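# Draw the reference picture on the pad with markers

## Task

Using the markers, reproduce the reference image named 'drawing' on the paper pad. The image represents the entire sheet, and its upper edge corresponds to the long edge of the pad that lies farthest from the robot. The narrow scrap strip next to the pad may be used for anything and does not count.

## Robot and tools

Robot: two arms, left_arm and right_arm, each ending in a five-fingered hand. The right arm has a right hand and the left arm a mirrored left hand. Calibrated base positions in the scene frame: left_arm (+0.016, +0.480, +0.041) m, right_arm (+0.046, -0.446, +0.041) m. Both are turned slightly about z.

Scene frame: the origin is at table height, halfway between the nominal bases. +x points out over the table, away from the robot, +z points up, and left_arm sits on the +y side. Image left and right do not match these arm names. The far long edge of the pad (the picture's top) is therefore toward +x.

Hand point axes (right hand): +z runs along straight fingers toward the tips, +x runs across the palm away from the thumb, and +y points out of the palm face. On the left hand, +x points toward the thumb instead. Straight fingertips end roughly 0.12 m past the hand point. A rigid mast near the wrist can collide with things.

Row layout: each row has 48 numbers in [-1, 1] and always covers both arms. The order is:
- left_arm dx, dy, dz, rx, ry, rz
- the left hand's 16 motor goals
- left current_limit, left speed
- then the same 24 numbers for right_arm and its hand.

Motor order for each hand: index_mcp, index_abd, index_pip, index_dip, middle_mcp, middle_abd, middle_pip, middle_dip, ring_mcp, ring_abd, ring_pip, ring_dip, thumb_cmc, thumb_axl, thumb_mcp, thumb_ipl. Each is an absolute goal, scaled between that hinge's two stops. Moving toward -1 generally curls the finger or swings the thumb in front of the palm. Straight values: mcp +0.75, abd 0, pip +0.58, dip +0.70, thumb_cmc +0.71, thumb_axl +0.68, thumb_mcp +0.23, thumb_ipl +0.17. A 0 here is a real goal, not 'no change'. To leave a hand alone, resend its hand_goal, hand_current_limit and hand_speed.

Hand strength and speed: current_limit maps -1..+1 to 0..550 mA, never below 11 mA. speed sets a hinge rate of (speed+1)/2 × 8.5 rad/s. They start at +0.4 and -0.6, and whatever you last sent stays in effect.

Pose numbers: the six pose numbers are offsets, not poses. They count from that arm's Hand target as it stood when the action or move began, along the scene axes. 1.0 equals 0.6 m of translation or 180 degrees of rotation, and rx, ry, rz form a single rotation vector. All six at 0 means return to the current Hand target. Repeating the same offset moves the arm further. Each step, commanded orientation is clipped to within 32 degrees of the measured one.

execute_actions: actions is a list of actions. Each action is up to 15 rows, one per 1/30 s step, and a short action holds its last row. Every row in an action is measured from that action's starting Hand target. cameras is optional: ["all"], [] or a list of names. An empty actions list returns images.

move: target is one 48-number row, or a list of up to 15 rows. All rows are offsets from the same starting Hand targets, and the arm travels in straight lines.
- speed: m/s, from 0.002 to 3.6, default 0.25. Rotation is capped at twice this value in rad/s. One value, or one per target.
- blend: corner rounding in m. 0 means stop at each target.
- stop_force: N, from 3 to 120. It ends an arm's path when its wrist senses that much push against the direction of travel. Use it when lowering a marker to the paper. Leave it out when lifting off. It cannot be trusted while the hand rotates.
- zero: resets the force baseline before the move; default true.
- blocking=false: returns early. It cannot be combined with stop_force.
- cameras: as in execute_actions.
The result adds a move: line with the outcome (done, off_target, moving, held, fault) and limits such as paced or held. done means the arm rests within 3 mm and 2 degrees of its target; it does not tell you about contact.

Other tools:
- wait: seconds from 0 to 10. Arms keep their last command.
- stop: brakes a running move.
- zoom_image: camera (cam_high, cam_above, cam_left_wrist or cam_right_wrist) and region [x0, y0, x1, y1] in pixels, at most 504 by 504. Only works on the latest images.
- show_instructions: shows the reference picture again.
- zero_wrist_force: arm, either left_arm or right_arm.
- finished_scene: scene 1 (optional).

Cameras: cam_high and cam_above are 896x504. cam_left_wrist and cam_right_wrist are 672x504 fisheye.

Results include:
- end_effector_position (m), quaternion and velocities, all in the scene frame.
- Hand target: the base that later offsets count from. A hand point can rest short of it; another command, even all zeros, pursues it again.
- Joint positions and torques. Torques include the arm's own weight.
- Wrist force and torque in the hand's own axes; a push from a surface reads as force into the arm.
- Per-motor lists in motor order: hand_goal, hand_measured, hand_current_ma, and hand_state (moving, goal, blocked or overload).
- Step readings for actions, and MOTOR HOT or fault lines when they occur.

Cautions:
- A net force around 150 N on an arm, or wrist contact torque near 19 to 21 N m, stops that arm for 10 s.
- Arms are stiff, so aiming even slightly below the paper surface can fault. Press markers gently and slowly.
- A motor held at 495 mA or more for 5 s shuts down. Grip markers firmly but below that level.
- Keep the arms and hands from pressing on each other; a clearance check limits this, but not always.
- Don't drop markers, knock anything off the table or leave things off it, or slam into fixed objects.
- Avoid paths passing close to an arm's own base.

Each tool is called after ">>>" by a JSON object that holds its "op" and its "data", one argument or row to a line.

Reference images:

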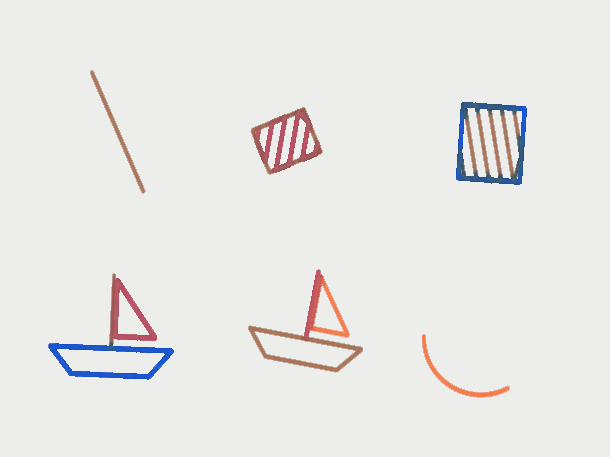

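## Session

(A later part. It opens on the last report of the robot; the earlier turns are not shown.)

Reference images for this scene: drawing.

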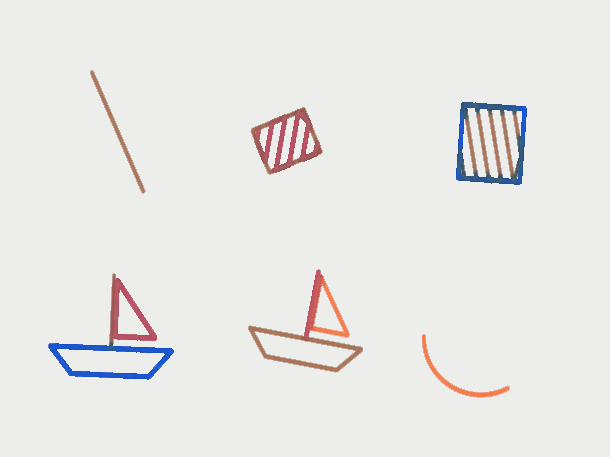

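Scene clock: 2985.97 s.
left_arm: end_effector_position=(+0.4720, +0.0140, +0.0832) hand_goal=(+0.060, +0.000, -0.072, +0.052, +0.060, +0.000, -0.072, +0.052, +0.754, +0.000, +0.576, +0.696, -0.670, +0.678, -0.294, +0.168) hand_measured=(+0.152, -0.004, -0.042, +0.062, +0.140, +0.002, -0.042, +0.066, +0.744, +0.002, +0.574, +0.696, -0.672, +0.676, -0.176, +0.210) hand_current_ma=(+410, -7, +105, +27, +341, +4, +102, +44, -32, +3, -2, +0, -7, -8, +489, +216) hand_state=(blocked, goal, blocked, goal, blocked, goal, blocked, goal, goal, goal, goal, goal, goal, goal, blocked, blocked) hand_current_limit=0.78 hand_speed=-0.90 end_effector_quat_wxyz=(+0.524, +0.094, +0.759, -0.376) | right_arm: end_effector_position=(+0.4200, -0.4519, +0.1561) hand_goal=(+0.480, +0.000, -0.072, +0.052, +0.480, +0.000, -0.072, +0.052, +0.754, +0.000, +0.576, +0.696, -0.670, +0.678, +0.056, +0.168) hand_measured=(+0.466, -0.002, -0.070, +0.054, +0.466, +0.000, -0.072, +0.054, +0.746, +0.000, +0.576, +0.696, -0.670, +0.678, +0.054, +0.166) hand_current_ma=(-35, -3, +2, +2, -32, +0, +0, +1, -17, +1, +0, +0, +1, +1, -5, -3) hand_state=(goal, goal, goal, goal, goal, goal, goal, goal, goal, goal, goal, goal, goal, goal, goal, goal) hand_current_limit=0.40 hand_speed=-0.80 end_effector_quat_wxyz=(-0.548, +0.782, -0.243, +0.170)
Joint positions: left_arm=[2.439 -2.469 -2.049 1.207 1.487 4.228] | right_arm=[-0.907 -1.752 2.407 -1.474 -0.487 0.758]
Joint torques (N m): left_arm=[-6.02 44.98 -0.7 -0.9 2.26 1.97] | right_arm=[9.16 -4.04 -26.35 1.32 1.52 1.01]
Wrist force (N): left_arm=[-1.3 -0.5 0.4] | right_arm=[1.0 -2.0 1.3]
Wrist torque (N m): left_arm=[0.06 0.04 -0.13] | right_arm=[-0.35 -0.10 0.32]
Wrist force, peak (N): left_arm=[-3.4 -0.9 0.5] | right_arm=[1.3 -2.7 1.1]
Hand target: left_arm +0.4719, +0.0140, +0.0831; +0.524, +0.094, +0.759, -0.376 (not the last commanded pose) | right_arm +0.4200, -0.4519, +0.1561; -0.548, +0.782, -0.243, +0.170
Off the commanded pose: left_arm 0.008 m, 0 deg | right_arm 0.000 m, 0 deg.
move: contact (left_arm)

>>> {"op": "move", "data": {
  "target": [
    [0,0,-0.0008,0,0,0,0.06,0,-0.073,0.051,0.06,0,-0.073,0.051,0.754,0,0.576,0.696,-0.671,0.677,-0.295,0.168,0.78,-0.9,0,0,0,0,0,0,0.479,0,-0.073,0.051,0.479,0,-0.073,0.051,0.754,0,0.576,0.696,-0.671,0.677,0.056,0.168,0.4,-0.8],
    [0,-0.0183,-0.0008,0,0,0,0.06,0,-0.073,0.051,0.06,0,-0.073,0.051,0.754,0,0.576,0.696,-0.671,0.677,-0.295,0.168,0.78,-0.9,0,0,0,0,0,0,0.479,0,-0.073,0.051,0.479,0,-0.073,0.051,0.754,0,0.576,0.696,-0.671,0.677,0.056,0.168,0.4,-0.8],
    [-0.0092,-0.0183,-0.0008,0,0,0,0.06,0,-0.073,0.051,0.06,0,-0.073,0.051,0.754,0,0.576,0.696,-0.671,0.677,-0.295,0.168,0.78,-0.9,0,0,0,0,0,0,0.479,0,-0.073,0.051,0.479,0,-0.073,0.051,0.754,0,0.576,0.696,-0.671,0.677,0.056,0.168,0.4,-0.8],
    [-0.0092,-0.0183,0.06,0,0,0,0.06,0,-0.073,0.051,0.06,0,-0.073,0.051,0.754,0,0.576,0.696,-0.671,0.677,-0.295,0.168,0.78,-0.9,0,0,0,0,0,0,0.479,0,-0.073,0.051,0.479,0,-0.073,0.051,0.754,0,0.576,0.696,-0.671,0.677,0.056,0.168,0.4,-0.8],
    [0.02,0.2367,0.06,0,0,0,0.06,0,-0.073,0.051,0.06,0,-0.073,0.051,0.754,0,0.576,0.696,-0.671,0.677,-0.295,0.168,0.78,-0.9,0,0,0,0,0,0,0.479,0,-0.073,0.051,0.479,0,-0.073,0.051,0.754,0,0.576,0.696,-0.671,0.677,0.056,0.168,0.4,-0.8]
  ],
  "speed": [0.01,0.02,0.02,0.05,0.12],
  "cameras": ["cam_above"]
}}

>>> {"op": "zoom_image", "data": {
  "camera": "cam_above",
  "region": [400, 370, 480, 430]
}}

Scene clock: 3004.00 s.
left_arm: end_effector_position=(+0.4840, +0.1560, +0.1192) hand_goal=(+0.060, +0.000, -0.072, +0.052, +0.060, +0.000, -0.072, +0.052, +0.754, +0.000, +0.576, +0.696, -0.670, +0.678, -0.294, +0.168) hand_measured=(+0.148, +0.000, -0.040, +0.062, +0.138, +0.006, -0.040, +0.066, +0.744, +0.002, +0.574, +0.696, -0.672, +0.674, -0.176, +0.210) hand_current_ma=(+387, +2, +109, +28, +340, +15, +110, +45, -32, +3, -2, +0, -6, -10, +490, +221) hand_state=(blocked, goal, blocked, goal, blocked, goal, blocked, goal, goal, goal, goal, goal, goal, goal, blocked, blocked) hand_current_limit=0.78 hand_speed=-0.90 end_effector_quat_wxyz=(+0.524, +0.094, +0.759, -0.376) | right_arm: end_effector_position=(+0.4200, -0.4519, +0.1561) hand_goal=(+0.480, +0.000, -0.072, +0.052, +0.480, +0.000, -0.072, +0.052, +0.754, +0.000, +0.576, +0.696, -0.670, +0.678, +0.056, +0.168) hand_measured=(+0.466, -0.002, -0.070, +0.054, +0.466, +0.000, -0.072, +0.054, +0.746, +0.000, +0.576, +0.696, -0.670, +0.678, +0.054, +0.166) hand_current_ma=(-35, -3, +2, +2, -32, +0, +0, +1, -17, +1, +0, +0, +1, +1, -5, -3) hand_state=(goal, goal, goal, goal, goal, goal, goal, goal, goal, goal, goal, goal, goal, goal, goal, goal) hand_current_limit=0.40 hand_speed=-0.80 end_effector_quat_wxyz=(-0.548, +0.782, -0.243, +0.170)
Joint positions: left_arm=[2.793 -2.33 -2.357 1.359 1.139 4.293] | right_arm=[-0.907 -1.752 2.407 -1.474 -0.487 0.758]
Joint torques (N m): left_arm=[5.42 23.51 1.45 -0.16 -1.81 -1.87] | right_arm=[9.79 -4.35 -25.36 1.29 1.34 0.96]
Wrist force (N): left_arm=[-0.3 0.2 0.3] | right_arm=[1.1 -2.0 1.4]
Wrist torque (N m): left_arm=[0.04 0.00 -0.24] | right_arm=[-0.36 -0.12 0.33]
Wrist force, peak (N): left_arm=[-3.1 -1.0 0.7] | right_arm=[1.3 -2.9 1.1]
Hand target: left_arm +0.4839, +0.1560, +0.1191; +0.524, +0.094, +0.759, -0.376 | right_arm +0.4200, -0.4519, +0.1561; -0.548, +0.782, -0.243, +0.170
Off the commanded pose: left_arm 0.000 m, 0 deg | right_arm 0.000 m, 0 deg.
move: done
Images, in order (width x height): cam_above 896x504.

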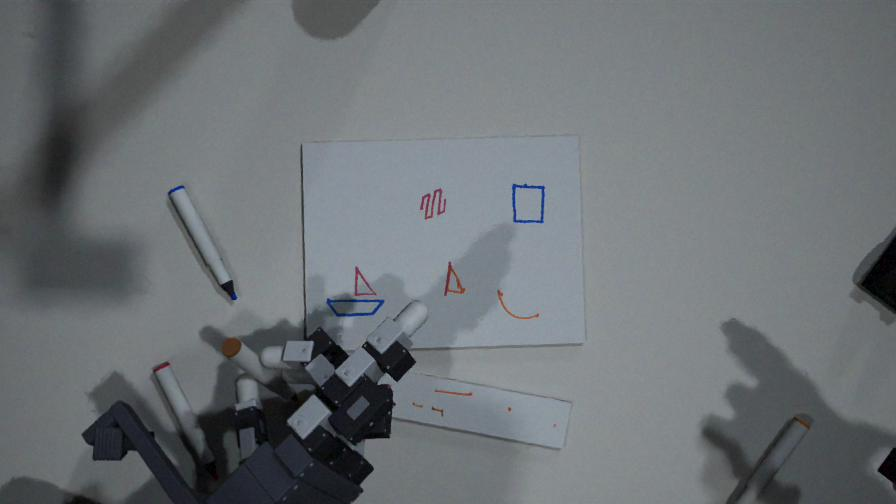

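Scaled by 6.300.

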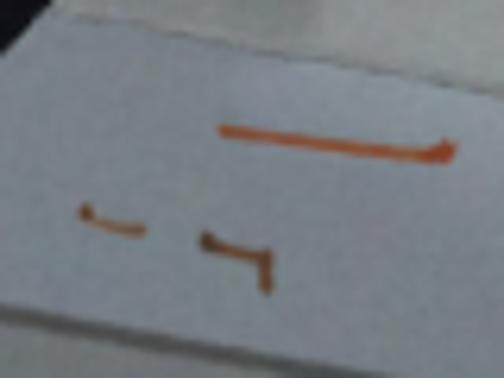

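>>> {"op": "move", "data": {
  "target": [
    [-0.0140,-0.2802,-0.045,0,0,0,0.06,0,-0.073,0.051,0.06,0,-0.073,0.051,0.754,0,0.576,0.696,-0.671,0.677,-0.295,0.168,0.78,-0.9,0,0,0,0,0,0,0.479,0,-0.073,0.051,0.479,0,-0.073,0.051,0.754,0,0.576,0.696,-0.671,0.677,0.056,0.168,0.4,-0.8]
  ],
  "speed": 0.12
}}

>>> {"op": "move", "data": {
  "target": [
    [0,0,-0.03,0,0,0,0.06,0,-0.073,0.051,0.06,0,-0.073,0.051,0.754,0,0.576,0.696,-0.671,0.677,-0.295,0.168,0.78,-0.9,0,0,0,0,0,0,0.479,0,-0.073,0.051,0.479,0,-0.073,0.051,0.754,0,0.576,0.696,-0.671,0.677,0.056,0.168,0.4,-0.8]
  ],
  "speed": 0.005,
  "stop_force": 3
}}

>>> {"op": "move", "data": {
  "target": [
    [0,0,-0.0006,0,0,0,0.06,0,-0.073,0.051,0.06,0,-0.073,0.051,0.754,0,0.576,0.696,-0.671,0.677,-0.295,0.168,0.78,-0.9,0,0,0,0,0,0,0.479,0,-0.073,0.051,0.479,0,-0.073,0.051,0.754,0,0.576,0.696,-0.671,0.677,0.056,0.168,0.4,-0.8],
    [0,-0.0183,-0.0006,0,0,0,0.06,0,-0.073,0.051,0.06,0,-0.073,0.051,0.754,0,0.576,0.696,-0.671,0.677,-0.295,0.168,0.78,-0.9,0,0,0,0,0,0,0.479,0,-0.073,0.051,0.479,0,-0.073,0.051,0.754,0,0.576,0.696,-0.671,0.677,0.056,0.168,0.4,-0.8],
    [-0.0133,-0.0183,-0.0006,0,0,0,0.06,0,-0.073,0.051,0.06,0,-0.073,0.051,0.754,0,0.576,0.696,-0.671,0.677,-0.295,0.168,0.78,-0.9,0,0,0,0,0,0,0.479,0,-0.073,0.051,0.479,0,-0.073,0.051,0.754,0,0.576,0.696,-0.671,0.677,0.056,0.168,0.4,-0.8],
    [-0.0133,-0.0183,0.06,0,0,0,0.06,0,-0.073,0.051,0.06,0,-0.073,0.051,0.754,0,0.576,0.696,-0.671,0.677,-0.295,0.168,0.78,-0.9,0,0,0,0,0,0,0.479,0,-0.073,0.051,0.479,0,-0.073,0.051,0.754,0,0.576,0.696,-0.671,0.677,0.056,0.168,0.4,-0.8],
    [0.02,0.2802,0.06,0,0,0,0.06,0,-0.073,0.051,0.06,0,-0.073,0.051,0.754,0,0.576,0.696,-0.671,0.677,-0.295,0.168,0.78,-0.9,0,0,0,0,0,0,0.479,0,-0.073,0.051,0.479,0,-0.073,0.051,0.754,0,0.576,0.696,-0.671,0.677,0.056,0.168,0.4,-0.8]
  ],
  "speed": [0.01,0.02,0.02,0.05,0.12],
  "cameras": ["cam_above"]
}}

>>> {"op": "zoom_image", "data": {
  "camera": "cam_above",
  "region": [400, 370, 480, 430]
}}

Scene clock: 3029.60 s.
left_arm: end_effector_position=(+0.4755, -0.0120, +0.0921) hand_goal=(+0.060, +0.000, -0.072, +0.052, +0.060, +0.000, -0.072, +0.052, +0.754, +0.000, +0.576, +0.696, -0.670, +0.678, -0.294, +0.168) hand_measured=(+0.148, +0.002, -0.040, +0.062, +0.138, +0.006, -0.040, +0.066, +0.744, +0.002, +0.574, +0.696, -0.672, +0.674, -0.176, +0.210) hand_current_ma=(+387, +2, +109, +28, +340, +15, +110, +45, -30, +3, -2, +0, -6, -10, +489, +221) hand_state=(blocked, goal, blocked, goal, blocked, goal, blocked, goal, goal, goal, goal, goal, goal, goal, blocked, blocked) hand_current_limit=0.78 hand_speed=-0.90 end_effector_quat_wxyz=(+0.524, +0.094, +0.759, -0.376) | right_arm: end_effector_position=(+0.4200, -0.4519, +0.1561) hand_goal=(+0.480, +0.000, -0.072, +0.052, +0.480, +0.000, -0.072, +0.052, +0.754, +0.000, +0.576, +0.696, -0.670, +0.678, +0.056, +0.168) hand_measured=(+0.466, -0.002, -0.070, +0.054, +0.466, +0.000, -0.072, +0.054, +0.746, +0.000, +0.576, +0.696, -0.670, +0.678, +0.054, +0.166) hand_current_ma=(-35, -3, +2, +2, -32, +0, +0, +1, -17, +1, +0, +0, +1, +1, -5, -3) hand_state=(goal, goal, goal, goal, goal, goal, goal, goal, goal, goal, goal, goal, goal, goal, goal, goal) hand_current_limit=0.40 hand_speed=-0.80 end_effector_quat_wxyz=(-0.548, +0.782, -0.243, +0.170)
Joint positions: left_arm=[2.398 -2.461 -1.987 1.137 1.528 4.221] | right_arm=[-0.907 -1.752 2.407 -1.474 -0.487 0.758]
Joint torques (N m): left_arm=[-5.79 41.25 14.88 4.67 -0.33 2] | right_arm=[9.79 -2.59 -25.55 1.2 1.26 0.81]
Wrist force (N): left_arm=[-0.3 0.2 0.6] | right_arm=[1.0 -2.6 1.1]
Wrist torque (N m): left_arm=[0.05 0.04 -0.10] | right_arm=[-0.41 -0.10 0.31]
Wrist force, peak (N): left_arm=[0.3 -0.8 1.1] | right_arm=[1.2 -2.8 1.2]
Hand target: left_arm +0.4755, -0.0121, +0.0921; +0.524, +0.094, +0.759, -0.376 | right_arm +0.4200, -0.4519, +0.1561; -0.548, +0.782, -0.243, +0.170
Off the commanded pose: left_arm 0.000 m, 0 deg | right_arm 0.000 m, 0 deg.
move: done

Scene clock: 3032.47 s.
left_arm: end_effector_position=(+0.4756, -0.0121, +0.0821) hand_goal=(+0.060, +0.000, -0.072, +0.052, +0.060, +0.000, -0.072, +0.052, +0.754, +0.000, +0.576, +0.696, -0.670, +0.678, -0.294, +0.168) hand_measured=(+0.148, -0.004, -0.040, +0.060, +0.138, +0.004, -0.040, +0.068, +0.744, +0.002, +0.574, +0.696, -0.676, +0.674, -0.176, +0.210) hand_current_ma=(+387, -8, +109, +25, +340, +7, +111, +49, -30, +3, -2, +0, -15, -11, +490, +221) hand_state=(blocked, goal, blocked, goal, blocked, goal, blocked, goal, goal, goal, goal, goal, goal, goal, blocked, blocked) hand_current_limit=0.78 hand_speed=-0.90 end_effector_quat_wxyz=(+0.524, +0.094, +0.759, -0.376) | right_arm: end_effector_position=(+0.4200, -0.4519, +0.1561) hand_goal=(+0.480, +0.000, -0.072, +0.052, +0.480, +0.000, -0.072, +0.052, +0.754, +0.000, +0.576, +0.696, -0.670, +0.678, +0.056, +0.168) hand_measured=(+0.466, -0.002, -0.070, +0.054, +0.466, +0.000, -0.072, +0.054, +0.746, +0.000, +0.576, +0.696, -0.670, +0.678, +0.054, +0.166) hand_current_ma=(-35, -3, +2, +2, -32, +0, +0, +1, -17, +1, +0, +0, +1, +1, -5, -3) hand_state=(goal, goal, goal, goal, goal, goal, goal, goal, goal, goal, goal, goal, goal, goal, goal, goal) hand_current_limit=0.40 hand_speed=-0.80 end_effector_quat_wxyz=(-0.548, +0.782, -0.243, +0.170)
Joint positions: left_arm=[2.398 -2.486 -1.979 1.154 1.528 4.221] | right_arm=[-0.907 -1.752 2.407 -1.474 -0.487 0.758]
Joint torques (N m): left_arm=[-6.42 46.57 1.1 -0.95 2.27 1.91] | right_arm=[10.45 -2.65 -26.58 1.17 1.52 1.05]
Wrist force (N): left_arm=[-1.3 -0.7 0.1] | right_arm=[1.1 -2.2 1.3]
Wrist torque (N m): left_arm=[0.03 0.04 -0.10] | right_arm=[-0.39 -0.12 0.33]
Wrist force, peak (N): left_arm=[-3.4 -1.0 0.5] | right_arm=[1.4 -2.6 0.9]
Hand target: left_arm +0.4755, -0.0121, +0.0821; +0.524, +0.094, +0.759, -0.376 (not the last commanded pose) | right_arm +0.4200, -0.4519, +0.1561; -0.548, +0.782, -0.243, +0.170
Off the commanded pose: left_arm 0.008 m, 0 deg | right_arm 0.000 m, 0 deg.
move: contact (left_arm)

Scene clock: 3037.07 s.
left_arm: end_effector_position=(+0.4876, +0.1560, +0.1181) hand_goal=(+0.060, +0.000, -0.072, +0.052, +0.060, +0.000, -0.072, +0.052, +0.754, +0.000, +0.576, +0.696, -0.670, +0.678, -0.294, +0.168) hand_measured=(+0.144, +0.000, -0.040, +0.062, +0.138, +0.008, -0.038, +0.068, +0.744, +0.002, +0.574, +0.696, -0.674, +0.674, -0.176, +0.212) hand_current_ma=(+369, +1, +111, +29, +340, +18, +117, +50, -30, +3, -2, +0, -11, -13, +490, +224) hand_state=(blocked, goal, blocked, goal, blocked, goal, blocked, goal, goal, goal, goal, goal, goal, goal, blocked, blocked) hand_current_limit=0.78 hand_speed=-0.90 end_effector_quat_wxyz=(+0.524, +0.094, +0.759, -0.376) | right_arm: end_effector_position=(+0.4200, -0.4519, +0.1561) hand_goal=(+0.480, +0.000, -0.072, +0.052, +0.480, +0.000, -0.072, +0.052, +0.754, +0.000, +0.576, +0.696, -0.670, +0.678, +0.056, +0.168) hand_measured=(+0.466, -0.002, -0.070, +0.054, +0.466, +0.000, -0.072, +0.054, +0.746, +0.000, +0.576, +0.696, -0.670, +0.678, +0.054, +0.166) hand_current_ma=(-35, -3, +2, +2, -32, +0, +0, +1, -17, +1, +0, +0, +1, +1, -5, -3) hand_state=(goal, goal, goal, goal, goal, goal, goal, goal, goal, goal, goal, goal, goal, goal, goal, goal) hand_current_limit=0.40 hand_speed=-0.80 end_effector_quat_wxyz=(-0.548, +0.782, -0.243, +0.170)
Joint positions: left_arm=[2.796 -2.334 -2.349 1.354 1.136 4.293] | right_arm=[-0.907 -1.752 2.407 -1.474 -0.487 0.758]
Joint torques (N m): left_arm=[6.88 24.74 1.15 -0.12 -1.94 -1.86] | right_arm=[9.01 -1.82 -26.55 1.23 1.64 0.9]
Wrist force (N): left_arm=[-0.2 0.4 0.2] | right_arm=[0.9 -2.5 1.3]
Wrist torque (N m): left_arm=[0.07 -0.03 -0.24] | right_arm=[-0.42 -0.09 0.31]
Wrist force, peak (N): left_arm=[-3.7 -0.7 0.3] | right_arm=[1.2 -2.6 1.4]
Hand target: left_arm +0.4875, +0.1560, +0.1181; +0.524, +0.094, +0.759, -0.376 | right_arm +0.4200, -0.4519, +0.1561; -0.548, +0.782, -0.243, +0.170
Off the commanded pose: left_arm 0.000 m, 0 deg | right_arm 0.000 m, 0 deg.
move: done
Images, in order (width x height): cam_above 896x504.

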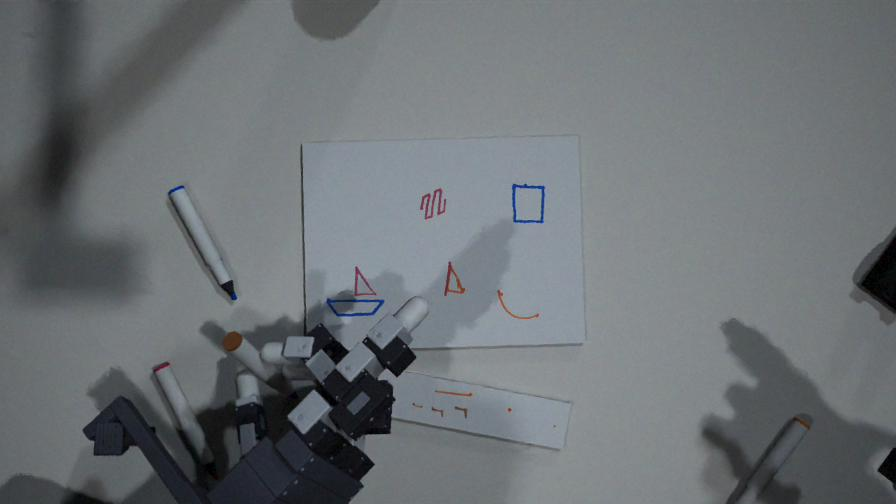

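Scaled by 6.300.

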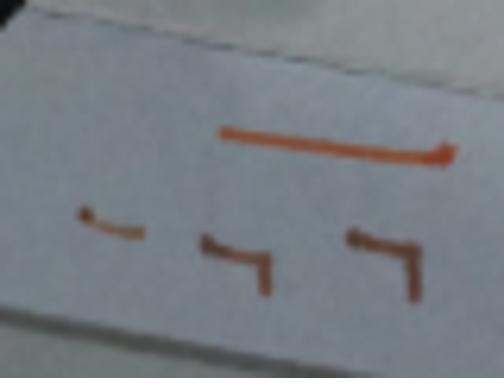

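>>> {"op": "move", "data": {
  "target": [
    [-0.0288,-0.3208,-0.046,0,0,0,0.06,0,-0.073,0.051,0.06,0,-0.073,0.051,0.754,0,0.576,0.696,-0.671,0.677,-0.295,0.168,0.78,-0.9,0,0,0,0,0,0,0.479,0,-0.073,0.051,0.479,0,-0.073,0.051,0.754,0,0.576,0.696,-0.671,0.677,0.056,0.168,0.4,-0.8]
  ],
  "speed": 0.12
}}

>>> {"op": "move", "data": {
  "target": [
    [0,0,-0.03,0,0,0,0.06,0,-0.073,0.051,0.06,0,-0.073,0.051,0.754,0,0.576,0.696,-0.671,0.677,-0.295,0.168,0.78,-0.9,0,0,0,0,0,0,0.479,0,-0.073,0.051,0.479,0,-0.073,0.051,0.754,0,0.576,0.696,-0.671,0.677,0.056,0.168,0.4,-0.8]
  ],
  "speed": 0.005,
  "stop_force": 3
}}

>>> {"op": "move", "data": {
  "target": [
    [0,0,-0.0012,0,0,0,0.06,0,-0.073,0.051,0.06,0,-0.073,0.051,0.754,0,0.576,0.696,-0.671,0.677,-0.295,0.168,0.78,-0.9,0,0,0,0,0,0,0.479,0,-0.073,0.051,0.479,0,-0.073,0.051,0.754,0,0.576,0.696,-0.671,0.677,0.056,0.168,0.4,-0.8],
    [-0.0048,-0.0458,-0.0012,0,0,0,0.06,0,-0.073,0.051,0.06,0,-0.073,0.051,0.754,0,0.576,0.696,-0.671,0.677,-0.295,0.168,0.78,-0.9,0,0,0,0,0,0,0.479,0,-0.073,0.051,0.479,0,-0.073,0.051,0.754,0,0.576,0.696,-0.671,0.677,0.056,0.168,0.4,-0.8],
    [0,0,-0.002,0,0,0,0.06,0,-0.073,0.051,0.06,0,-0.073,0.051,0.754,0,0.576,0.696,-0.671,0.677,-0.295,0.168,0.78,-0.9,0,0,0,0,0,0,0.479,0,-0.073,0.051,0.479,0,-0.073,0.051,0.754,0,0.576,0.696,-0.671,0.677,0.056,0.168,0.4,-0.8],
    [-0.0048,-0.0458,-0.0025,0,0,0,0.06,0,-0.073,0.051,0.06,0,-0.073,0.051,0.754,0,0.576,0.696,-0.671,0.677,-0.295,0.168,0.78,-0.9,0,0,0,0,0,0,0.479,0,-0.073,0.051,0.479,0,-0.073,0.051,0.754,0,0.576,0.696,-0.671,0.677,0.056,0.168,0.4,-0.8],
    [-0.0048,-0.0458,0.02,0,0,0,0.06,0,-0.073,0.051,0.06,0,-0.073,0.051,0.754,0,0.576,0.696,-0.671,0.677,-0.295,0.168,0.78,-0.9,0,0,0,0,0,0,0.479,0,-0.073,0.051,0.479,0,-0.073,0.051,0.754,0,0.576,0.696,-0.671,0.677,0.056,0.168,0.4,-0.8]
  ],
  "speed": [0.01,0.02,0.02,0.02,0.03]
}}

Scene clock: 3064.03 s.
left_arm: end_effector_position=(+0.4703, -0.0364, +0.0904) hand_goal=(+0.060, +0.000, -0.072, +0.052, +0.060, +0.000, -0.072, +0.052, +0.754, +0.000, +0.576, +0.696, -0.670, +0.678, -0.294, +0.168) hand_measured=(+0.144, +0.000, -0.040, +0.062, +0.138, +0.008, -0.038, +0.068, +0.744, +0.002, +0.574, +0.696, -0.674, +0.674, -0.176, +0.212) hand_current_ma=(+369, +1, +111, +29, +340, +18, +117, +50, -28, +3, -2, +0, -11, -13, +489, +224) hand_state=(blocked, goal, blocked, goal, blocked, goal, blocked, goal, goal, goal, goal, goal, goal, goal, blocked, blocked) hand_current_limit=0.78 hand_speed=-0.90 end_effector_quat_wxyz=(+0.524, +0.094, +0.759, -0.376) | right_arm: end_effector_position=(+0.4200, -0.4519, +0.1561) hand_goal=(+0.480, +0.000, -0.072, +0.052, +0.480, +0.000, -0.072, +0.052, +0.754, +0.000, +0.576, +0.696, -0.670, +0.678, +0.056, +0.168) hand_measured=(+0.466, -0.002, -0.070, +0.054, +0.466, +0.000, -0.072, +0.054, +0.746, +0.000, +0.576, +0.696, -0.670, +0.678, +0.054, +0.166) hand_current_ma=(-35, -3, +2, +2, -32, +0, +0, +1, -17, +1, +0, +0, +1, +1, -5, -3) hand_state=(goal, goal, goal, goal, goal, goal, goal, goal, goal, goal, goal, goal, goal, goal, goal, goal) hand_current_limit=0.40 hand_speed=-0.80 end_effector_quat_wxyz=(-0.548, +0.782, -0.243, +0.170)
Joint positions: left_arm=[2.351 -2.478 -1.933 1.1 1.574 4.213] | right_arm=[-0.907 -1.752 2.407 -1.474 -0.487 0.758]
Joint torques (N m): left_arm=[-6.1 41.72 15.16 4.51 -0.52 1.94] | right_arm=[9.05 -3.29 -25.03 1.11 1.53 0.91]
Wrist force (N): left_arm=[-0.4 0.3 0.2] | right_arm=[1.0 -2.7 1.4]
Wrist torque (N m): left_arm=[0.08 0.03 -0.11] | right_arm=[-0.46 -0.10 0.31]
Wrist force, peak (N): left_arm=[-0.3 1.6 0.0] | right_arm=[1.1 -2.9 0.9]
Hand target: left_arm +0.4703, -0.0364, +0.0905; +0.524, +0.094, +0.759, -0.376 | right_arm +0.4200, -0.4519, +0.1561; -0.548, +0.782, -0.243, +0.170
Off the commanded pose: left_arm 0.000 m, 0 deg | right_arm 0.000 m, 0 deg.
move: done

Scene clock: 3068.60 s.
left_arm: end_effector_position=(+0.4703, -0.0364, +0.0725) hand_goal=(+0.060, +0.000, -0.072, +0.052, +0.060, +0.000, -0.072, +0.052, +0.754, +0.000, +0.576, +0.696, -0.670, +0.678, -0.294, +0.168) hand_measured=(+0.118, +0.024, -0.044, +0.060, +0.062, +0.004, -0.068, +0.054, +0.744, +0.002, +0.574, +0.696, -0.710, +0.658, -0.240, +0.202) hand_current_ma=(+236, +67, +98, +23, +4, +9, +9, +6, -28, +3, -2, +0, -145, -77, +275, +164) hand_state=(blocked, blocked, blocked, goal, goal, goal, goal, goal, goal, goal, goal, goal, blocked, goal, blocked, blocked) hand_current_limit=0.78 hand_speed=-0.90 end_effector_quat_wxyz=(+0.524, +0.094, +0.759, -0.376) | right_arm: end_effector_position=(+0.4200, -0.4519, +0.1561) hand_goal=(+0.480, +0.000, -0.072, +0.052, +0.480, +0.000, -0.072, +0.052, +0.754, +0.000, +0.576, +0.696, -0.670, +0.678, +0.056, +0.168) hand_measured=(+0.466, -0.002, -0.070, +0.054, +0.466, +0.000, -0.072, +0.054, +0.746, +0.000, +0.576, +0.696, -0.670, +0.678, +0.054, +0.166) hand_current_ma=(-35, -3, +2, +2, -32, +0, +0, +1, -17, +1, +0, +0, +1, +1, -5, -3) hand_state=(goal, goal, goal, goal, goal, goal, goal, goal, goal, goal, goal, goal, goal, goal, goal, goal) hand_current_limit=0.40 hand_speed=-0.80 end_effector_quat_wxyz=(-0.548, +0.782, -0.243, +0.170)
Joint positions: left_arm=[2.351 -2.521 -1.918 1.129 1.575 4.213] | right_arm=[-0.907 -1.752 2.407 -1.474 -0.487 0.758]
Joint torques (N m): left_arm=[-5.71 48.57 6.54 -0.23 2.13 1.93] | right_arm=[9 -3.92 -26.82 0.9 1.39 0.86]
Wrist force (N): left_arm=[-0.3 0.4 0.4] | right_arm=[0.9 -2.0 1.4]
Wrist torque (N m): left_arm=[0.08 0.01 -0.11] | right_arm=[-0.37 -0.10 0.32]
Wrist force, peak (N): left_arm=[-3.3 -0.6 0.6] | right_arm=[1.3 -2.7 1.2]
Hand target: left_arm +0.4703, -0.0364, +0.0725; +0.524, +0.094, +0.759, -0.376 | right_arm +0.4200, -0.4519, +0.1561; -0.548, +0.782, -0.243, +0.170
Off the commanded pose: left_arm 0.000 m, 0 deg | right_arm 0.000 m, 0 deg.
move: done

Scene clock: 3074.33 s.
left_arm: end_effector_position=(+0.4673, -0.0639, +0.0844) hand_goal=(+0.060, +0.000, -0.072, +0.052, +0.060, +0.000, -0.072, +0.052, +0.754, +0.000, +0.576, +0.696, -0.670, +0.678, -0.294, +0.168) hand_measured=(+0.118, +0.024, -0.044, +0.060, +0.062, +0.004, -0.068, +0.054, +0.744, +0.002, +0.574, +0.696, -0.710, +0.658, -0.240, +0.202) hand_current_ma=(+236, +67, +98, +23, +4, +9, +9, +6, -28, +3, -2, +0, -145, -77, +274, +164) hand_state=(blocked, blocked, blocked, goal, goal, goal, goal, goal, goal, goal, goal, goal, blocked, goal, blocked, blocked) hand_current_limit=0.78 hand_speed=-0.90 end_effector_quat_wxyz=(+0.524, +0.094, +0.759, -0.376) end_effector_velocity=(+0.000, +0.000, -0.003) end_effector_angular_velocity=(+0.002, +0.001, +0.000) | right_arm: end_effector_position=(+0.4200, -0.4519, +0.1561) hand_goal=(+0.480, +0.000, -0.072, +0.052, +0.480, +0.000, -0.072, +0.052, +0.754, +0.000, +0.576, +0.696, -0.670, +0.678, +0.056, +0.168) hand_measured=(+0.466, -0.002, -0.070, +0.054, +0.466, +0.000, -0.072, +0.054, +0.746, +0.000, +0.576, +0.696, -0.670, +0.678, +0.054, +0.166) hand_current_ma=(-35, -3, +2, +2, -32, +0, +0, +1, -17, +1, +0, +0, +1, +1, -5, -3) hand_state=(goal, goal, goal, goal, goal, goal, goal, goal, goal, goal, goal, goal, goal, goal, goal, goal) hand_current_limit=0.40 hand_speed=-0.80 end_effector_quat_wxyz=(-0.548, +0.782, -0.243, +0.170)
Joint positions: left_arm=[2.305 -2.51 -1.86 1.059 1.619 4.205] | right_arm=[-0.907 -1.752 2.407 -1.474 -0.487 0.758]
Joint velocities: left_arm=[0 -0.005 0.001 0.002 0 0] | right_arm=[within noise]
Joint torques (N m): left_arm=[8.09 36.28 14.76 5.16 -2.53 1.84] | right_arm=[8.91 -4.25 -25.7 0.99 1.85 1]
Wrist force (N): left_arm=[0.1 0.6 0.6] | right_arm=[1.0 -2.3 1.4]
Wrist torque (N m): left_arm=[0.09 -0.01 -0.09] | right_arm=[-0.41 -0.11 0.32]
Wrist force, peak (N): left_arm=[-0.6 0.8 0.1] | right_arm=[0.9 -2.8 1.2]
Hand target: left_arm +0.4674, -0.0639, +0.0845; +0.524, +0.094, +0.759, -0.376 | right_arm +0.4200, -0.4519, +0.1561; -0.548, +0.782, -0.243, +0.170
Off the commanded pose: left_arm 0.000 m, 0 deg | right_arm 0.000 m, 0 deg.
move: done

>>> {"op": "zoom_image", "data": {
  "camera": "cam_above",
  "region": [380, 300, 640, 480]
}}

>>> {"op": "execute_actions", "data": {
  "actions": [],
  "cameras": ["cam_above","cam_left_wrist","cam_high"]
}}

>>> {"op": "zoom_image", "data": {
  "camera": "cam_above",
  "region": [380, 300, 640, 480]
}}

Scaled by 1.938.
This view is cut from an older image: the scene may have changed since it was taken.

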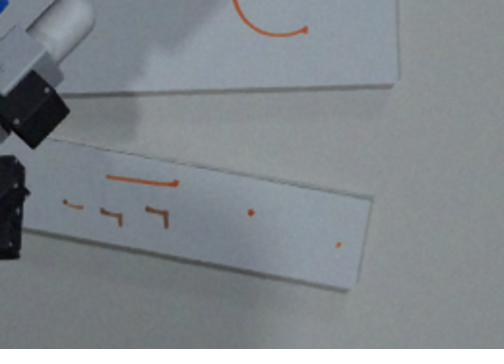

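Scene clock: 3079.73 s.
left_arm: end_effector_position=(+0.4674, -0.0639, +0.0845) hand_goal=(+0.060, +0.000, -0.072, +0.052, +0.060, +0.000, -0.072, +0.052, +0.754, +0.000, +0.576, +0.696, -0.670, +0.678, -0.294, +0.168) hand_measured=(+0.118, +0.024, -0.044, +0.060, +0.062, +0.004, -0.068, +0.054, +0.744, +0.002, +0.574, +0.696, -0.710, +0.658, -0.240, +0.202) hand_current_ma=(+236, +67, +98, +23, +4, +9, +9, +6, -28, +3, -2, +0, -145, -77, +274, +164) hand_state=(blocked, blocked, blocked, goal, goal, goal, goal, goal, goal, goal, goal, goal, blocked, goal, blocked, blocked) hand_current_limit=0.78 hand_speed=-0.90 end_effector_quat_wxyz=(+0.524, +0.094, +0.759, -0.376) | right_arm: end_effector_position=(+0.4200, -0.4519, +0.1561) hand_goal=(+0.480, +0.000, -0.072, +0.052, +0.480, +0.000, -0.072, +0.052, +0.754, +0.000, +0.576, +0.696, -0.670, +0.678, +0.056, +0.168) hand_measured=(+0.466, -0.002, -0.070, +0.054, +0.466, +0.000, -0.072, +0.054, +0.746, +0.000, +0.576, +0.696, -0.670, +0.678, +0.054, +0.166) hand_current_ma=(-35, -3, +2, +2, -32, +0, +0, +1, -17, +1, +0, +0, +1, +1, -5, -3) hand_state=(goal, goal, goal, goal, goal, goal, goal, goal, goal, goal, goal, goal, goal, goal, goal, goal) hand_current_limit=0.40 hand_speed=-0.80 end_effector_quat_wxyz=(-0.548, +0.782, -0.243, +0.170)
Joint positions: left_arm=[2.305 -2.51 -1.86 1.059 1.619 4.205] | right_arm=[-0.907 -1.752 2.407 -1.474 -0.487 0.758]
Joint velocities: within noise
Joint torques (N m): left_arm=[8.09 35.5 19.21 5.7 -2.39 1.94] | right_arm=[9.7 -3.47 -25.92 0.88 1.34 1.08]
Wrist force (N): left_arm=[0.0 0.0 0.4] | right_arm=[1.2 -2.2 1.1]
Wrist torque (N m): left_arm=[0.03 -0.01 -0.07] | right_arm=[-0.37 -0.13 0.33]
Wrist force, peak (N): left_arm=[0.5 0.4 0.7] | right_arm=[1.3 -2.7 1.3]
Hand target: left_arm +0.4674, -0.0639, +0.0845; +0.524, +0.094, +0.759, -0.376 | right_arm +0.4200, -0.4519, +0.1561; -0.548, +0.782, -0.243, +0.170
Off the commanded pose: left_arm 0.000 m, 0 deg | right_arm 0.000 m, 0 deg.
Images, in order (width x height): cam_high 896x504, cam_above 896x504, cam_left_wrist 672x504.

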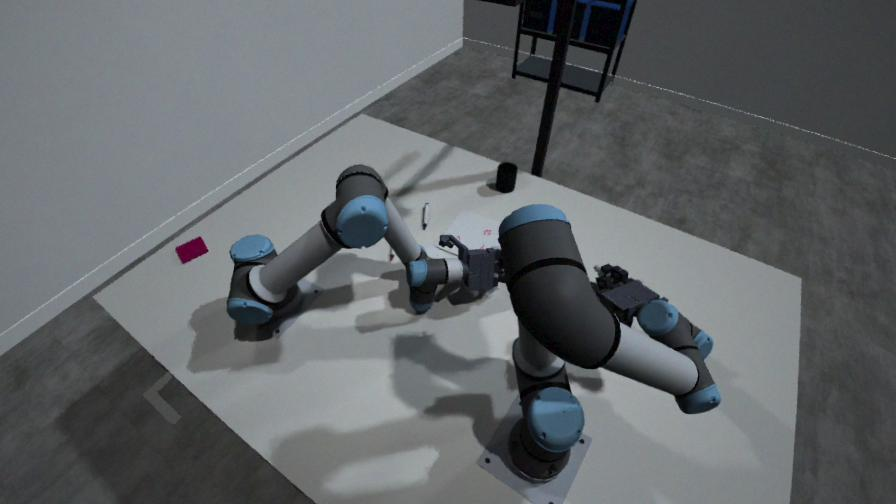

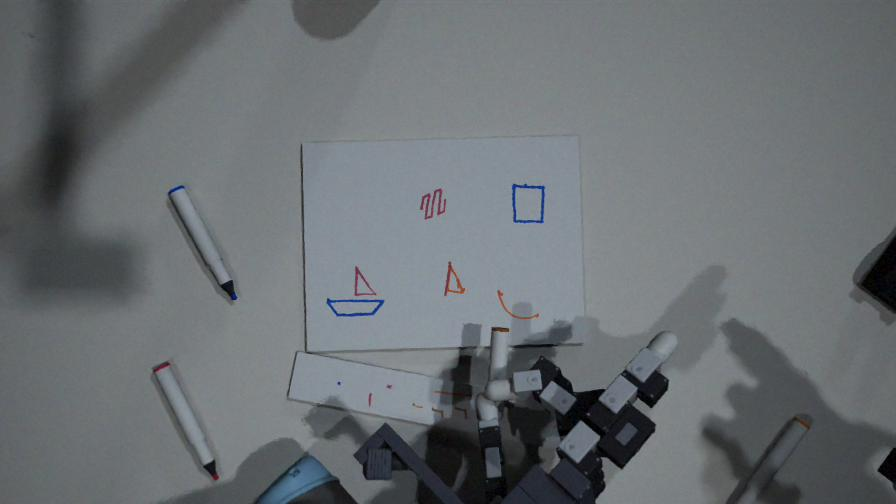

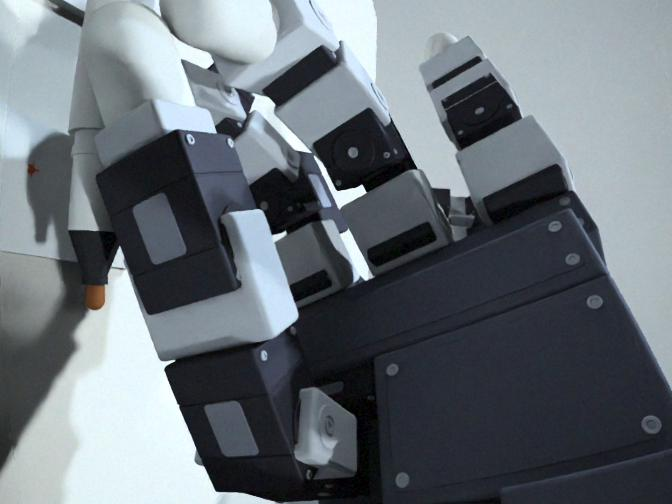

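Scaled by 1.938.

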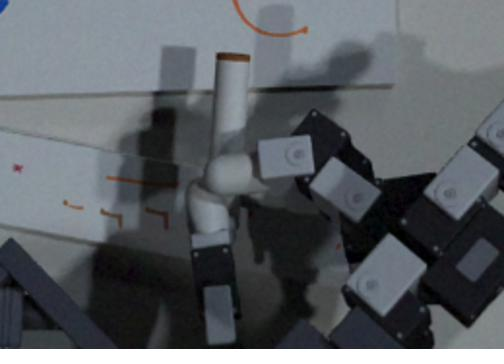

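>>> {"op": "move", "data": {
  "target": [
    [0,0,0.1,0,0,0,0.06,0,-0.073,0.051,0.06,0,-0.073,0.051,0.754,0,0.576,0.696,-0.671,0.677,-0.295,0.168,0.78,-0.9,0,0,0,0,0,0,0.479,0,-0.073,0.051,0.479,0,-0.073,0.051,0.754,0,0.576,0.696,-0.671,0.677,0.056,0.168,0.4,-0.8],
    [-0.1332,0.2742,0.1,0,0,0,0.06,0,-0.073,0.051,0.06,0,-0.073,0.051,0.754,0,0.576,0.696,-0.671,0.677,-0.295,0.168,0.78,-0.9,0,0,0,0,0,0,0.479,0,-0.073,0.051,0.479,0,-0.073,0.051,0.754,0,0.576,0.696,-0.671,0.677,0.056,0.168,0.4,-0.8]
  ],
  "speed": 0.08,
  "blend": 0.02,
  "cameras": ["cam_above","cam_left_wrist"]
}}

>>> {"op": "zoom_image", "data": {
  "camera": "cam_above",
  "region": [200, 280, 460, 460]
}}

Scene clock: 3114.27 s.
left_arm: end_effector_position=(+0.3875, +0.1006, +0.1445) hand_goal=(+0.060, +0.000, -0.072, +0.052, +0.060, +0.000, -0.072, +0.052, +0.754, +0.000, +0.576, +0.696, -0.670, +0.678, -0.294, +0.168) hand_measured=(+0.118, +0.024, -0.044, +0.060, +0.062, +0.004, -0.068, +0.054, +0.744, +0.002, +0.574, +0.696, -0.710, +0.658, -0.240, +0.202) hand_current_ma=(+236, +68, +98, +23, +4, +9, +9, +6, -28, +3, -2, +0, -145, -77, +274, +164) hand_state=(blocked, blocked, blocked, goal, goal, goal, goal, goal, goal, goal, goal, goal, blocked, goal, blocked, blocked) hand_current_limit=0.78 hand_speed=-0.90 end_effector_quat_wxyz=(+0.524, +0.094, +0.759, -0.376) | right_arm: end_effector_position=(+0.4200, -0.4519, +0.1561) hand_goal=(+0.480, +0.000, -0.072, +0.052, +0.480, +0.000, -0.072, +0.052, +0.754, +0.000, +0.576, +0.696, -0.670, +0.678, +0.056, +0.168) hand_measured=(+0.466, -0.002, -0.070, +0.054, +0.466, +0.000, -0.072, +0.054, +0.746, +0.000, +0.576, +0.696, -0.670, +0.678, +0.054, +0.166) hand_current_ma=(-35, -3, +2, +2, -32, +0, +0, +1, -17, +1, +0, +0, +1, +1, -5, -3) hand_state=(goal, goal, goal, goal, goal, goal, goal, goal, goal, goal, goal, goal, goal, goal, goal, goal) hand_current_limit=0.40 hand_speed=-0.80 end_effector_quat_wxyz=(-0.548, +0.782, -0.243, +0.170)
Joint positions: left_arm=[2.494 -2.241 -2.427 1.355 1.433 4.237] | right_arm=[-0.907 -1.752 2.407 -1.474 -0.487 0.758]
Joint torques (N m): left_arm=[-0.44 21.34 0.39 0.88 1.86 -1.85] | right_arm=[8.69 -3.64 -25.88 1.03 1.17 1.25]
Wrist force (N): left_arm=[-0.1 0.1 0.2] | right_arm=[1.2 -2.4 1.1]
Wrist torque (N m): left_arm=[0.06 0.00 -0.23] | right_arm=[-0.39 -0.13 0.33]
Wrist force, peak (N): left_arm=[1.1 0.8 0.3] | right_arm=[1.6 -2.5 1.5]
Hand target: left_arm +0.3875, +0.1006, +0.1445; +0.524, +0.094, +0.759, -0.376 | right_arm +0.4200, -0.4519, +0.1561; -0.548, +0.782, -0.243, +0.170
Off the commanded pose: left_arm 0.000 m, 0 deg | right_arm 0.000 m, 0 deg.
move: done
Images, in order (width x height): cam_above 896x504, cam_left_wrist 672x504.

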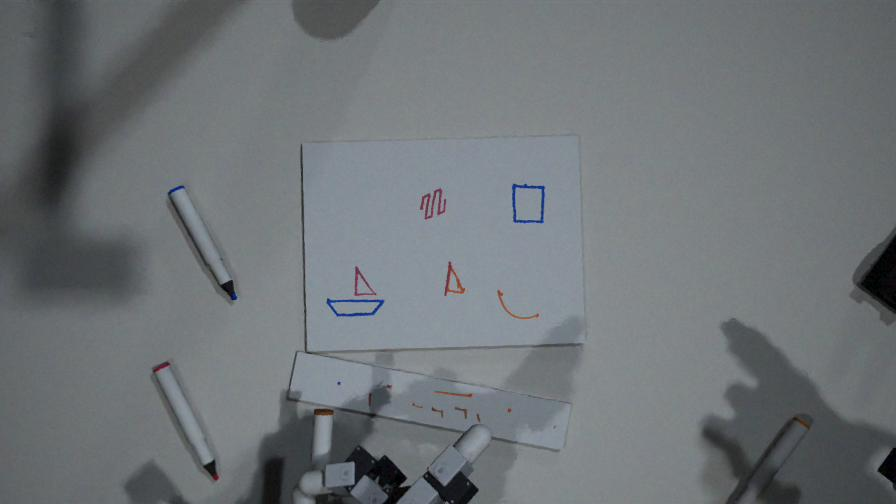

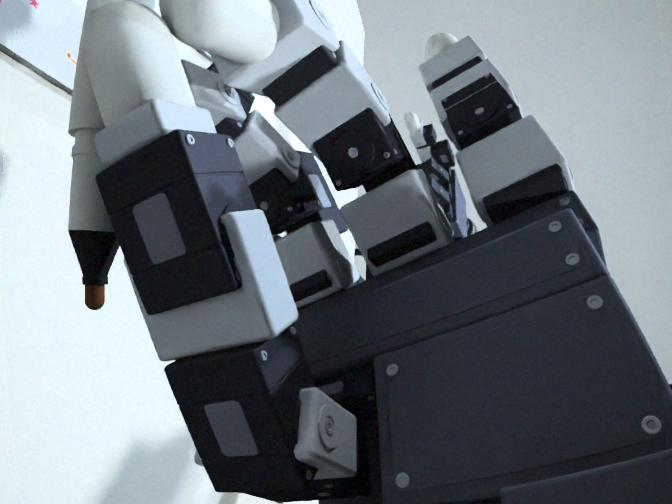

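Scaled by 1.938.

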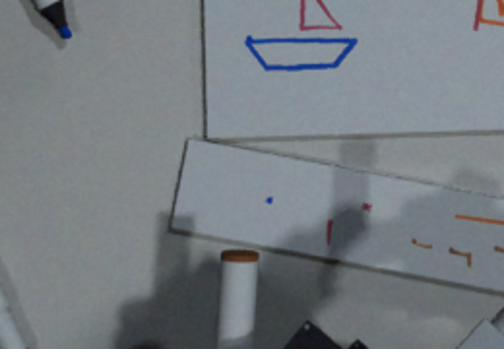

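>>> {"op": "move", "data": {
  "target": [
    [0,0,0,-0.1667,0.2887,0,0.06,0,-0.073,0.051,0.06,0,-0.073,0.051,0.754,0,0.576,0.696,-0.671,0.677,-0.295,0.168,0.78,-0.9,0,0,0,0,0,0,0.479,0,-0.073,0.051,0.479,0,-0.073,0.051,0.754,0,0.576,0.696,-0.671,0.677,0.056,0.168,0.4,-0.8]
  ],
  "speed": 0.15,
  "cameras": ["cam_above","cam_high","cam_left_wrist"]
}}

>>> {"op": "zoom_image", "data": {
  "camera": "cam_high",
  "region": [360, 180, 560, 320]
}}

Scene clock: 3125.47 s.
left_arm: end_effector_position=(+0.3875, +0.1006, +0.1444) hand_goal=(+0.060, +0.000, -0.072, +0.052, +0.060, +0.000, -0.072, +0.052, +0.754, +0.000, +0.576, +0.696, -0.670, +0.678, -0.294, +0.168) hand_measured=(+0.118, +0.024, -0.044, +0.060, +0.062, +0.002, -0.068, +0.054, +0.744, +0.002, +0.574, +0.696, -0.710, +0.658, -0.240, +0.202) hand_current_ma=(+236, +68, +98, +23, +4, +4, +9, +6, -28, +3, -2, +0, -148, -78, +274, +164) hand_state=(blocked, blocked, blocked, goal, goal, goal, goal, goal, goal, goal, goal, goal, blocked, goal, blocked, blocked) hand_current_limit=0.78 hand_speed=-0.90 end_effector_quat_wxyz=(+0.149, -0.212, +0.790, -0.556) | right_arm: end_effector_position=(+0.4200, -0.4519, +0.1561) hand_goal=(+0.480, +0.000, -0.072, +0.052, +0.480, +0.000, -0.072, +0.052, +0.754, +0.000, +0.576, +0.696, -0.670, +0.678, +0.056, +0.168) hand_measured=(+0.466, -0.002, -0.070, +0.054, +0.466, +0.000, -0.072, +0.054, +0.746, +0.000, +0.576, +0.696, -0.670, +0.678, +0.054, +0.166) hand_current_ma=(-35, -3, +2, +2, -32, +0, +0, +1, -17, +1, +0, +0, +1, +1, -5, -3) hand_state=(goal, goal, goal, goal, goal, goal, goal, goal, goal, goal, goal, goal, goal, goal, goal, goal) hand_current_limit=0.40 hand_speed=-0.80 end_effector_quat_wxyz=(-0.548, +0.782, -0.243, +0.170)
Joint positions: left_arm=[2.873 -2.001 -2.421 0.797 0.813 3.488] | right_arm=[-0.907 -1.752 2.407 -1.474 -0.487 0.758]
Joint torques (N m): left_arm=[-3.26 31.42 1.55 5.68 0.57 -0.09] | right_arm=[9.46 -4.01 -25.67 1.07 1.3 1.03]
Wrist force (N): left_arm=[-0.7 0.0 0.0] | right_arm=[1.1 -1.9 1.2]
Wrist torque (N m): left_arm=[0.07 0.09 -0.12] | right_arm=[-0.35 -0.11 0.33]
Wrist force, peak (N): left_arm=[-1.3 -0.4 -0.2] | right_arm=[1.3 -2.7 1.1]
Hand target: left_arm +0.3875, +0.1006, +0.1445; +0.149, -0.212, +0.790, -0.556 | right_arm +0.4200, -0.4519, +0.1561; -0.548, +0.782, -0.243, +0.170
Off the commanded pose: left_arm 0.000 m, 0 deg | right_arm 0.000 m, 0 deg.
move: done
Images, in order (width x height): cam_high 896x504, cam_above 896x504, cam_left_wrist 672x504.

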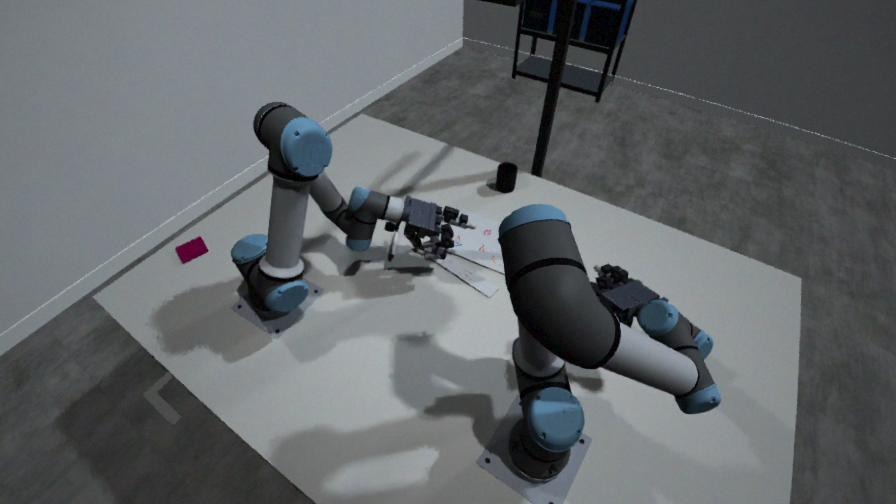

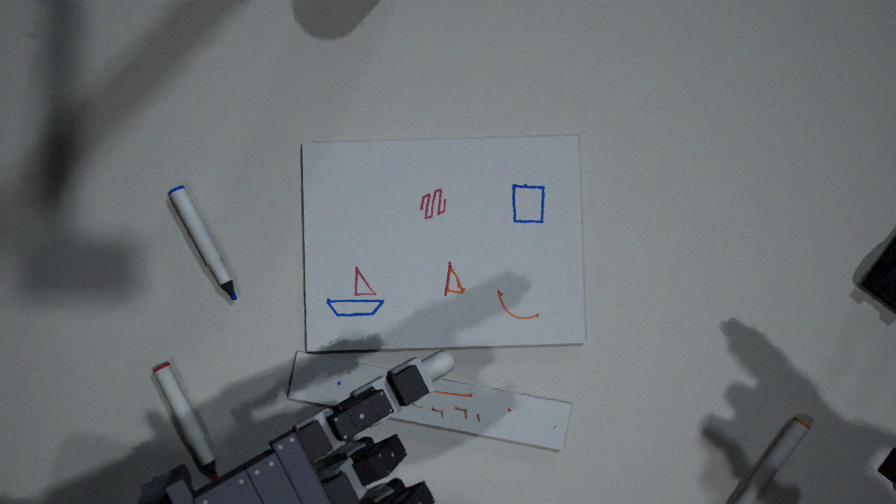

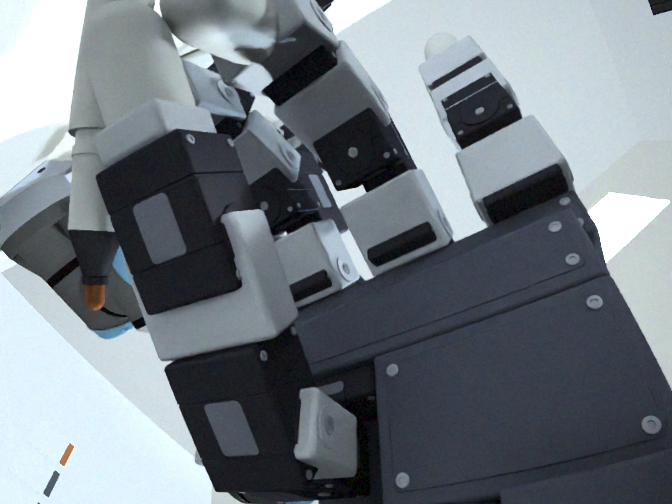

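Scaled by 2.520.

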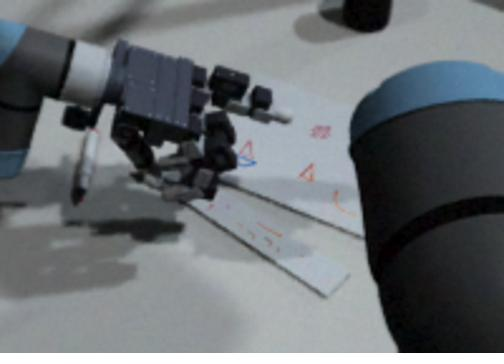

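>>> {"op": "move", "data": {
  "target": [
    [0,0,-0.19,0,0,0,0.06,0,-0.073,0.051,0.06,0,-0.073,0.051,0.754,0,0.576,0.696,-0.671,0.677,-0.295,0.168,0.78,-0.9,0,0,0,0,0,0,0.479,0,-0.073,0.051,0.479,0,-0.073,0.051,0.754,0,0.576,0.696,-0.671,0.677,0.056,0.168,0.4,-0.8]
  ],
  "speed": 0.015,
  "stop_force": 3,
  "cameras": ["cam_above","cam_high","cam_left_wrist"]
}}

>>> {"op": "zoom_image", "data": {
  "camera": "cam_high",
  "region": [360, 200, 480, 290]
}}

Scene clock: 3145.37 s.
left_arm: end_effector_position=(+0.3875, +0.1006, +0.0428) hand_goal=(+0.060, +0.000, -0.072, +0.052, +0.060, +0.000, -0.072, +0.052, +0.754, +0.000, +0.576, +0.696, -0.670, +0.678, -0.294, +0.168) hand_measured=(+0.098, +0.020, -0.044, +0.062, +0.066, +0.004, -0.074, +0.052, +0.744, +0.002, +0.574, +0.696, -0.710, +0.658, -0.244, +0.200) hand_current_ma=(+145, +59, +98, +31, +17, +10, -6, +0, -29, +3, -2, +0, -145, -78, +251, +157) hand_state=(blocked, blocked, blocked, goal, goal, goal, goal, goal, goal, goal, goal, goal, blocked, goal, blocked, blocked) hand_current_limit=0.78 hand_speed=-0.90 end_effector_quat_wxyz=(+0.149, -0.212, +0.790, -0.556) | right_arm: end_effector_position=(+0.4200, -0.4519, +0.1561) hand_goal=(+0.480, +0.000, -0.072, +0.052, +0.480, +0.000, -0.072, +0.052, +0.754, +0.000, +0.576, +0.696, -0.670, +0.678, +0.056, +0.168) hand_measured=(+0.466, -0.002, -0.070, +0.054, +0.466, +0.000, -0.072, +0.054, +0.746, +0.000, +0.576, +0.696, -0.670, +0.678, +0.054, +0.166) hand_current_ma=(-35, -3, +2, +2, -32, +0, +0, +1, -17, +1, +0, +0, +1, +1, -5, -3) hand_state=(goal, goal, goal, goal, goal, goal, goal, goal, goal, goal, goal, goal, goal, goal, goal, goal) hand_current_limit=0.40 hand_speed=-0.80 end_effector_quat_wxyz=(-0.548, +0.782, -0.243, +0.170)
Joint positions: left_arm=[2.873 -2.355 -2.384 1.114 0.812 3.488] | right_arm=[-0.907 -1.752 2.407 -1.474 -0.487 0.758]
Joint torques (N m): left_arm=[1.04 24.5 -6.37 1.18 1.9 -0.13] | right_arm=[10.33 -4.1 -26.43 1.08 1.45 1.08]
Wrist force (N): left_arm=[-1.0 -1.4 -0.6] | right_arm=[1.1 -2.1 1.3]
Wrist torque (N m): left_arm=[0.17 0.12 -0.10] | right_arm=[-0.37 -0.12 0.33]
Wrist force, peak (N): left_arm=[0.1 -6.8 -3.4] | right_arm=[0.8 -2.8 1.5]
Hand target: left_arm +0.3875, +0.1006, +0.0428; +0.149, -0.212, +0.790, -0.556 (not the last commanded pose) | right_arm +0.4200, -0.4519, +0.1561; -0.548, +0.782, -0.243, +0.170
Off the commanded pose: left_arm 0.012 m, 0 deg | right_arm 0.000 m, 0 deg.
move: contact (left_arm)
Images, in order (width x height): cam_high 896x504, cam_above 896x504, cam_left_wrist 672x504.

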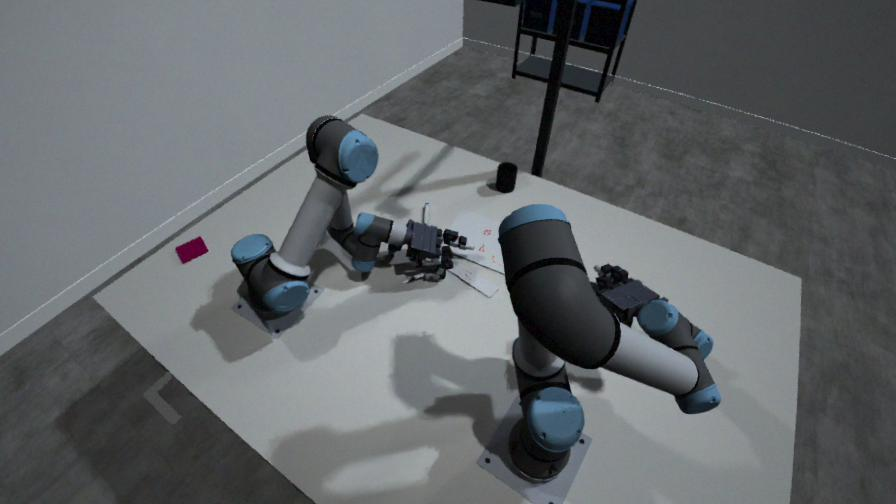

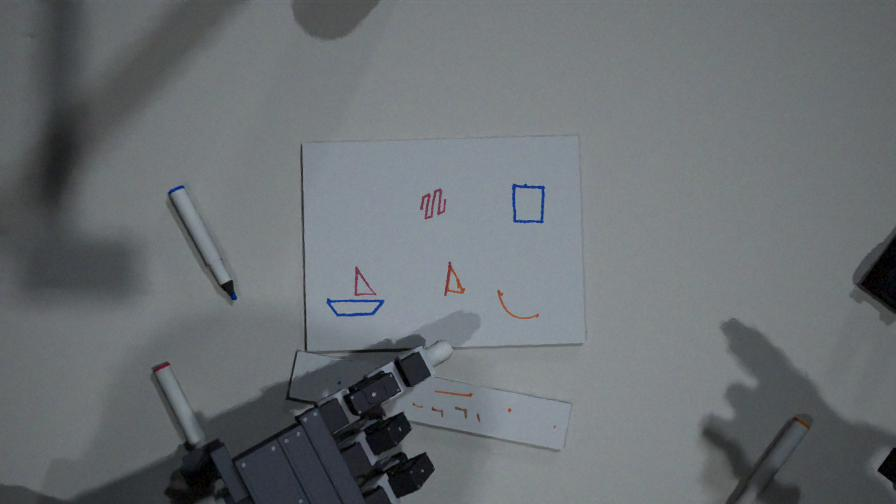

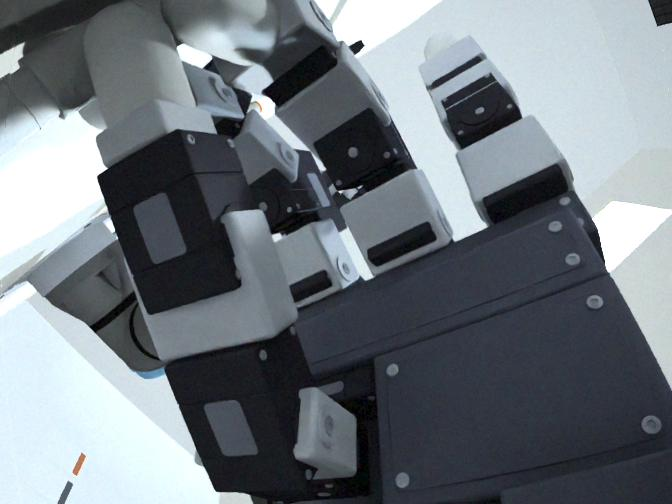

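Scaled by 4.200.

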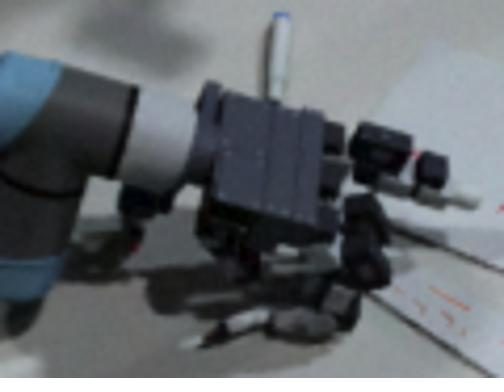

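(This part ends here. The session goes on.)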